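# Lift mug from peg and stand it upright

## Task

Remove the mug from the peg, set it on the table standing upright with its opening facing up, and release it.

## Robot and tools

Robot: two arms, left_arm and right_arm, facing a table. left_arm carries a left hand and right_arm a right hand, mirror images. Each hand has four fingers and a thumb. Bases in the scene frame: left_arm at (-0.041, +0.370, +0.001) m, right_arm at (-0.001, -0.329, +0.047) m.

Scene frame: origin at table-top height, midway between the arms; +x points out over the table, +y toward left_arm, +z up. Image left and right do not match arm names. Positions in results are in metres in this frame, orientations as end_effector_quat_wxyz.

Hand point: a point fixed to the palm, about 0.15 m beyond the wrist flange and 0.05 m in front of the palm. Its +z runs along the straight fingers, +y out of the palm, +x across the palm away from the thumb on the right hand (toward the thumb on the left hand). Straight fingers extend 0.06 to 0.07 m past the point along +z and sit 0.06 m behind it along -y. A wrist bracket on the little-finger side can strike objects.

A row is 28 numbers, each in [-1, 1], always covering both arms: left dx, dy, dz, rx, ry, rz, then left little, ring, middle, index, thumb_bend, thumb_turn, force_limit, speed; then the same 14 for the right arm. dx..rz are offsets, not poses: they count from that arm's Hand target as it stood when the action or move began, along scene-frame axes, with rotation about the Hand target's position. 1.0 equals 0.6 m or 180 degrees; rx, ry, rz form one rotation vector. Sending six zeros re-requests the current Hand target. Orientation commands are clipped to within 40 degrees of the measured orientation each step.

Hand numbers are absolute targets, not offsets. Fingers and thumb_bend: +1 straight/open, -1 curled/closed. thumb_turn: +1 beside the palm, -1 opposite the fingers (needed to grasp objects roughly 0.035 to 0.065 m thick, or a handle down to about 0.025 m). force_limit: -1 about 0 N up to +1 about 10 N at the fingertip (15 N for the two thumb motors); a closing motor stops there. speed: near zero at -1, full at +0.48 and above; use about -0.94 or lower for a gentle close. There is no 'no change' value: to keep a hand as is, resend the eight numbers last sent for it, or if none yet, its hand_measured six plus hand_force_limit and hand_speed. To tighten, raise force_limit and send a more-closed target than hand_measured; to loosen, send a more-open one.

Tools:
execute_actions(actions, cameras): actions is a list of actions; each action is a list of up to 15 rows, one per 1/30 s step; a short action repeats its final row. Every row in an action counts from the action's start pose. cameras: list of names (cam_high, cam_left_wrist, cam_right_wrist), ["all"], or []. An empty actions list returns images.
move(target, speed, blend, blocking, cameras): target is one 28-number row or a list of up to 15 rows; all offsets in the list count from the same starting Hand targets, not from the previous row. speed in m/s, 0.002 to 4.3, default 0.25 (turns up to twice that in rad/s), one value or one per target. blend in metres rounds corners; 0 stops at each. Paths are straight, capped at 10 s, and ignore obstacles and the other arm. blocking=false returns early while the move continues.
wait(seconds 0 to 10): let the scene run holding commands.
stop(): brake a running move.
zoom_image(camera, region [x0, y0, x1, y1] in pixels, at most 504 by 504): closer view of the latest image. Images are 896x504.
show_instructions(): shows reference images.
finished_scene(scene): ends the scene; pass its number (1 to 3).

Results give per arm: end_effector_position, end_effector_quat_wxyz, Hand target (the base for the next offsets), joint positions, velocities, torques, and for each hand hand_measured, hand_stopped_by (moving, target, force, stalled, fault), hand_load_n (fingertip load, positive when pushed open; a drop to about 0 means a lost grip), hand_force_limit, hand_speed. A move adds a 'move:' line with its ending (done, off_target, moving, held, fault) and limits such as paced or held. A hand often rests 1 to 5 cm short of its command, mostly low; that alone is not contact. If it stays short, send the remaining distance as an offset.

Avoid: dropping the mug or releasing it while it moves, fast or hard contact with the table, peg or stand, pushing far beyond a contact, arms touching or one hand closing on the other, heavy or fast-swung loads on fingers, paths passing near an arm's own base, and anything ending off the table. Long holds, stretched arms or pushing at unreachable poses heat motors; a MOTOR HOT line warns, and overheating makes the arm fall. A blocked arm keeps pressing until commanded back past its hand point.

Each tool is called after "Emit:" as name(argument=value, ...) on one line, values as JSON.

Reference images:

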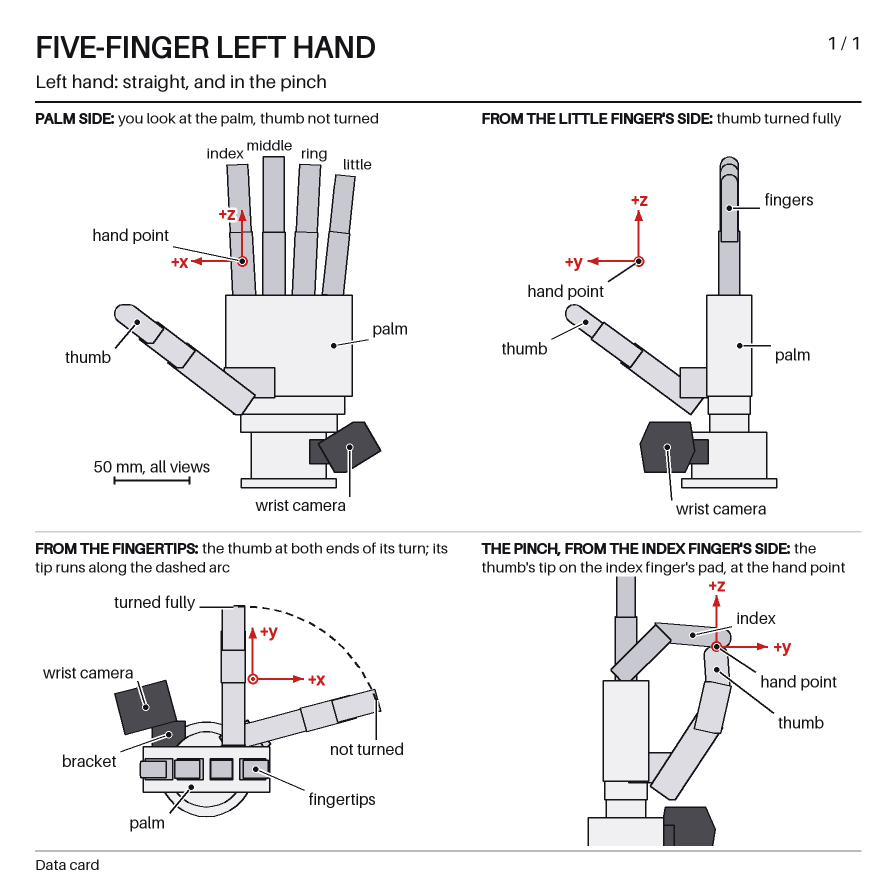

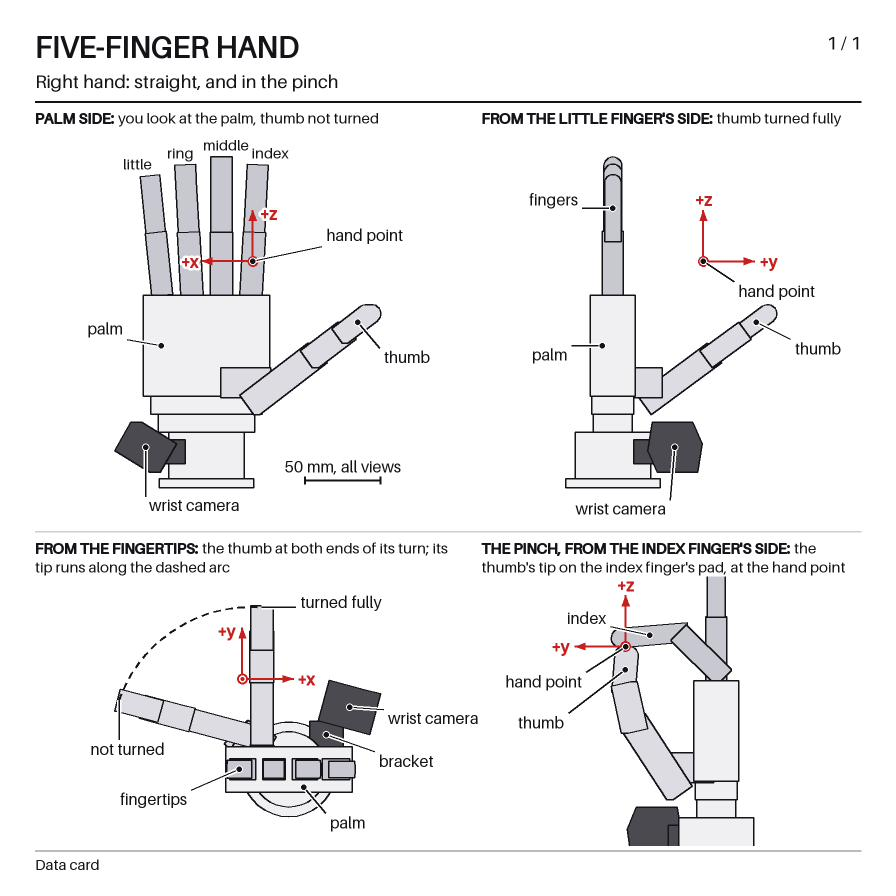

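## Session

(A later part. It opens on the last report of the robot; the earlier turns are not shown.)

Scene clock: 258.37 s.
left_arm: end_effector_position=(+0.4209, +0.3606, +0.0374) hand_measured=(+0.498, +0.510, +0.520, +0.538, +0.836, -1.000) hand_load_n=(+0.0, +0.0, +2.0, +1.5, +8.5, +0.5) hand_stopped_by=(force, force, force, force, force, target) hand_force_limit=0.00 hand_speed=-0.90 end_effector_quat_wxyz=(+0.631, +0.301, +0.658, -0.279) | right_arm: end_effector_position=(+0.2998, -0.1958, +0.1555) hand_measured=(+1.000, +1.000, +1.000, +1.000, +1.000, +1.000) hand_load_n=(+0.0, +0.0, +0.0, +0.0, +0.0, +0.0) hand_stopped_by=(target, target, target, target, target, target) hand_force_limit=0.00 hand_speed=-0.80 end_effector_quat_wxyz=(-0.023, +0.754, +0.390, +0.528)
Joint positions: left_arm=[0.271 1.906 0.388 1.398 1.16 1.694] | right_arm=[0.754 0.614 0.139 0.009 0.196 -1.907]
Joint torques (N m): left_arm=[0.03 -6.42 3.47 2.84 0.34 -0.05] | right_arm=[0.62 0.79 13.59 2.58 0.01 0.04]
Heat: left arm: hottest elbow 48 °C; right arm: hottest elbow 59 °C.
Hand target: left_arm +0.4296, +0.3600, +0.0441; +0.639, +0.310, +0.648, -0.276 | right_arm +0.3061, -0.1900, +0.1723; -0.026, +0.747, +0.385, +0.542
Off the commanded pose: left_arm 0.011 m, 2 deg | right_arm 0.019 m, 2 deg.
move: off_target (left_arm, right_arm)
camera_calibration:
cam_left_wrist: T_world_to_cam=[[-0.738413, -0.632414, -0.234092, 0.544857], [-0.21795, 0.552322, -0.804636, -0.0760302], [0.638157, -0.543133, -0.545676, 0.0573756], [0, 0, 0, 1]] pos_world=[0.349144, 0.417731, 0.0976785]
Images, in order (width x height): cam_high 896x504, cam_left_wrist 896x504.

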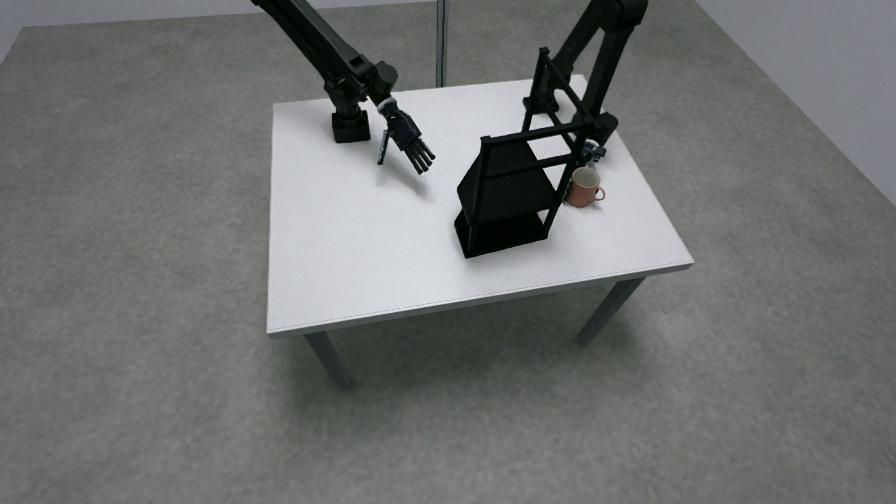

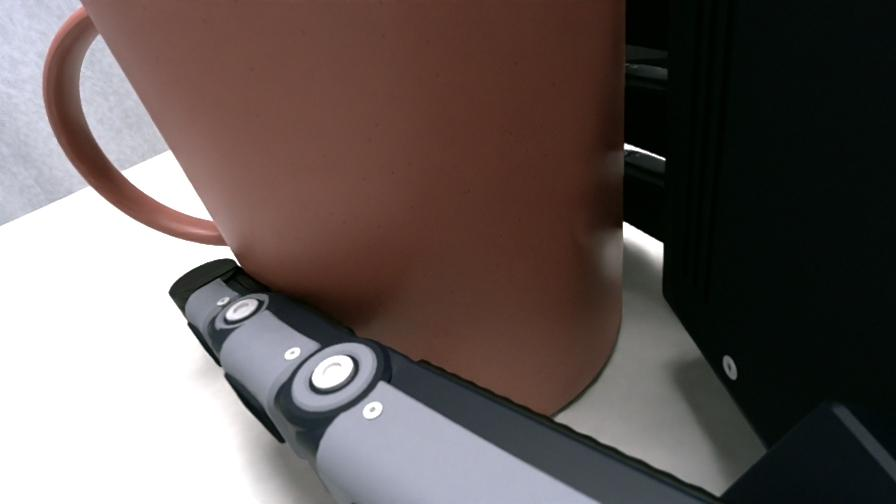

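Emit:
move(target=[0,0,0.008,0,0,0,1,1,1,1,1,-1,0.0,-0.8,0,0,0,0,0,0,1,1,1,1,1,1,0,-0.8], speed=0.03, cameras=["cam_left_wrist", "cam_high"])

Emit:
zoom_image(camera="cam_high", region=[540, 130, 650, 240])

Scene clock: 261.93 s.
left_arm: end_effector_position=(+0.4227, +0.3610, +0.0389) hand_measured=(+1.000, +1.000, +1.000, +1.000, +1.000, -1.000) hand_load_n=(+0.0, +0.0, +0.0, +0.0, +0.0, +0.5) hand_stopped_by=(target, target, target, target, target, target) hand_force_limit=0.00 hand_speed=-0.80 end_effector_quat_wxyz=(+0.632, +0.302, +0.657, -0.278) | right_arm: end_effector_position=(+0.2998, -0.1958, +0.1555) hand_measured=(+1.000, +1.000, +1.000, +1.000, +1.000, +1.000) hand_load_n=(+0.0, +0.0, +0.0, +0.0, +0.0, +0.0) hand_stopped_by=(target, target, target, target, target, target) hand_force_limit=0.00 hand_speed=-0.80 end_effector_quat_wxyz=(-0.023, +0.754, +0.390, +0.528)
Joint positions: left_arm=[0.271 1.905 0.392 1.398 1.161 1.692] | right_arm=[0.754 0.614 0.139 0.009 0.196 -1.907]
Joint torques (N m): left_arm=[0.15 -7.82 2.7 2.04 0.27 -0.11] | right_arm=[0.67 0.73 13.61 2.58 0.01 0.04]
Heat: left arm: hottest elbow 47 °C; right arm: hottest elbow 59 °C.
Hand target: left_arm +0.4297, +0.3601, +0.0490; +0.639, +0.309, +0.648, -0.276 | right_arm +0.3061, -0.1900, +0.1723; -0.026, +0.747, +0.385, +0.542
Off the commanded pose: left_arm 0.012 m, 2 deg | right_arm 0.019 m, 2 deg.
move: off_target (left_arm, right_arm)
camera_calibration:
cam_left_wrist: T_world_to_cam=[[-0.7378, -0.631782, -0.237703, 0.546463], [-0.214138, 0.553016, -0.805182, -0.0764995], [0.640153, -0.543162, -0.543304, 0.0564812], [0, 0, 0, 1]] pos_world=[0.350642, 0.418229, 0.0989866]
Images, in order (width x height): cam_high 896x504, cam_left_wrist 896x504.

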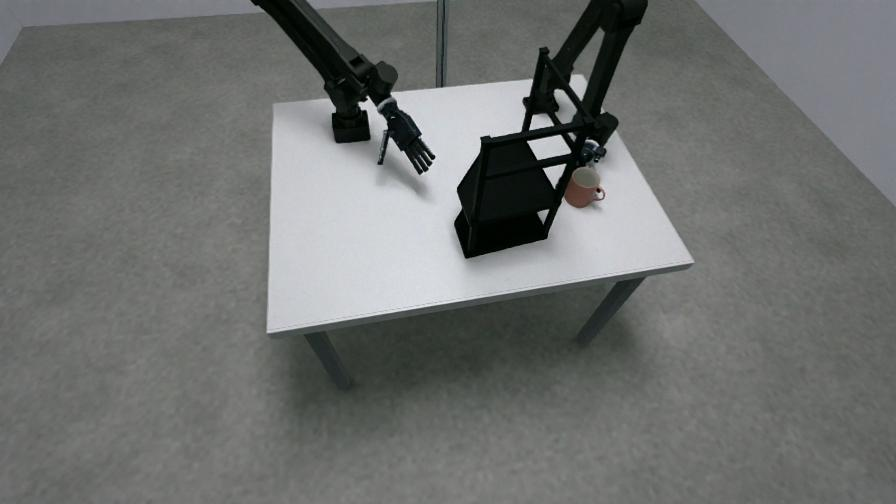

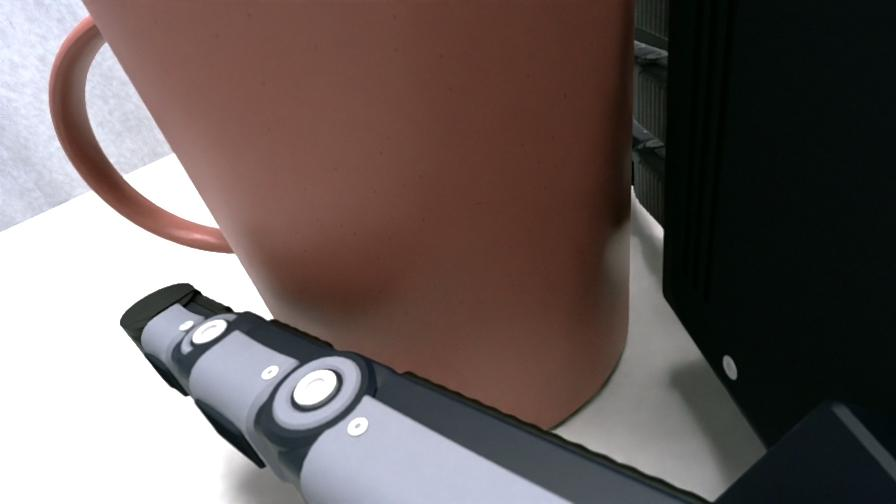

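Scaled by 4.582 from the camera's 896x504 image, which has a finer 1280x720 frame.

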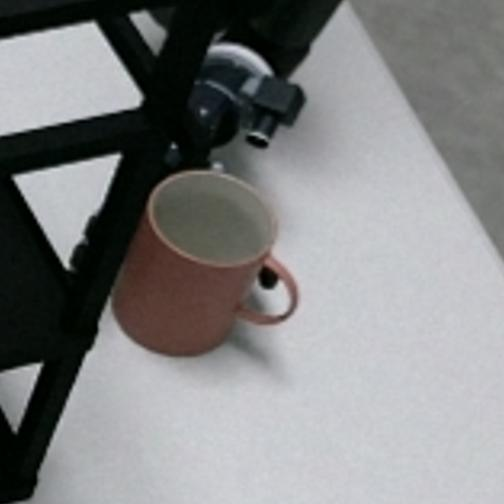

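Emit:
move(target=[[-0.11,0.125,0.015,0,0,0,1,1,1,1,1,-1,0.0,-0.8,0,0,0,0,0,0,1,1,1,1,1,1,0,-0.8],[-0.26,0.15,0.25,0,0,0,1,1,1,1,1,-1,0.0,-0.8,0,0,0,0,0,0,1,1,1,1,1,1,0,-0.8]], speed=[0.06,0.15], blend=0.02, cameras=["cam_left_wrist", "cam_high"])

Scene clock: 267.87 s.
left_arm: end_effector_position=(+0.2771, +0.4481, +0.2012) hand_measured=(+1.000, +1.000, +1.000, +1.000, +1.000, -1.000) hand_load_n=(+0.0, +0.0, -0.5, +0.0, +0.0, +0.0) hand_stopped_by=(target, target, target, target, target, target) hand_force_limit=0.00 hand_speed=-0.80 end_effector_quat_wxyz=(+0.675, +0.257, +0.657, -0.217) | right_arm: end_effector_position=(+0.2998, -0.1958, +0.1555) hand_measured=(+1.000, +1.000, +1.000, +1.000, +1.000, +1.000) hand_load_n=(+0.0, +0.0, +0.0, +0.0, +0.0, +0.0) hand_stopped_by=(target, target, target, target, target, target) hand_force_limit=0.00 hand_speed=-0.80 end_effector_quat_wxyz=(-0.023, +0.754, +0.390, +0.528)
Joint positions: left_arm=[0.827 0.988 0.163 1.137 1.557 1.321] | right_arm=[0.754 0.614 0.139 0.009 0.196 -1.907]
Joint torques (N m): left_arm=[1.67 -1.08 6.69 0.85 -0.11 -0.11] | right_arm=[0.67 0.73 13.59 2.58 0.02 0.04]
Heat: left arm: hottest elbow 46 °C; right arm: hottest elbow 59 °C.
Hand target: left_arm +0.2736, +0.4501, +0.1989; +0.639, +0.309, +0.648, -0.276 | right_arm +0.3061, -0.1900, +0.1723; -0.026, +0.747, +0.385, +0.542
Off the commanded pose: left_arm 0.004 m, 10 deg | right_arm 0.019 m, 2 deg.
joint sent to its limit (left arm) — joint 5 (wrist yaw), upper limit. The joint targets are off in orientation, not in position.
move: off_target (left_arm, right_arm)
camera_calibration:
cam_left_wrist: T_world_to_cam=[[-0.60927, -0.741178, -0.281859, 0.554956], [-0.245522, 0.51431, -0.821708, 0.00423726], [0.753995, -0.43144, -0.495329, 0.193892], [0, 0, 0, 1]] pos_world=[0.192965, 0.492794, 0.255942]
Images, in order (width x height): cam_high 896x504, cam_left_wrist 896x504.

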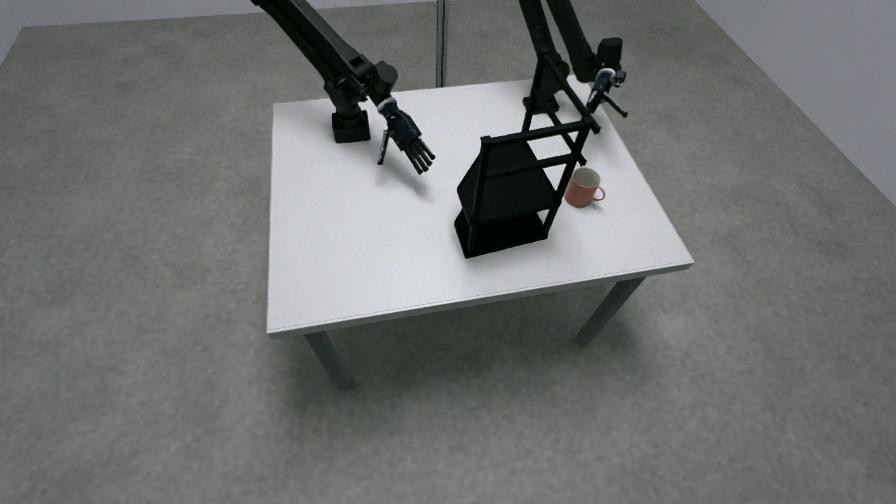

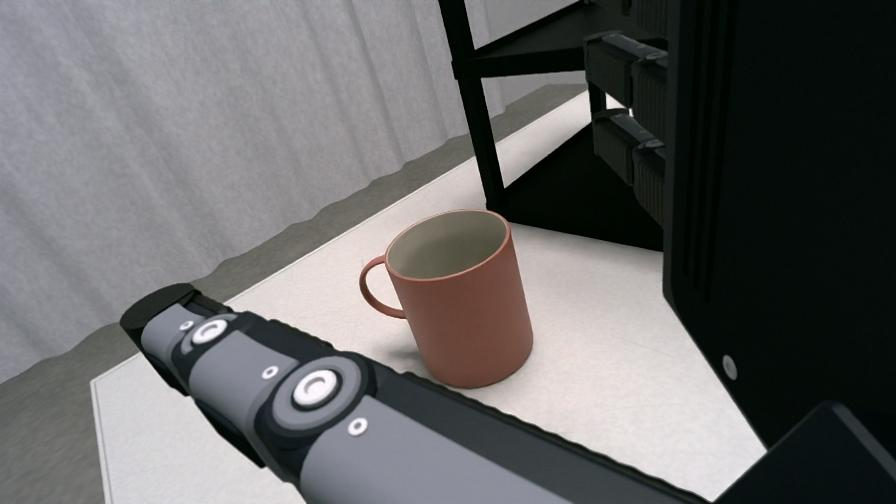

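Emit:
finished_scene(scene=1)

The scene is finished: the task was done.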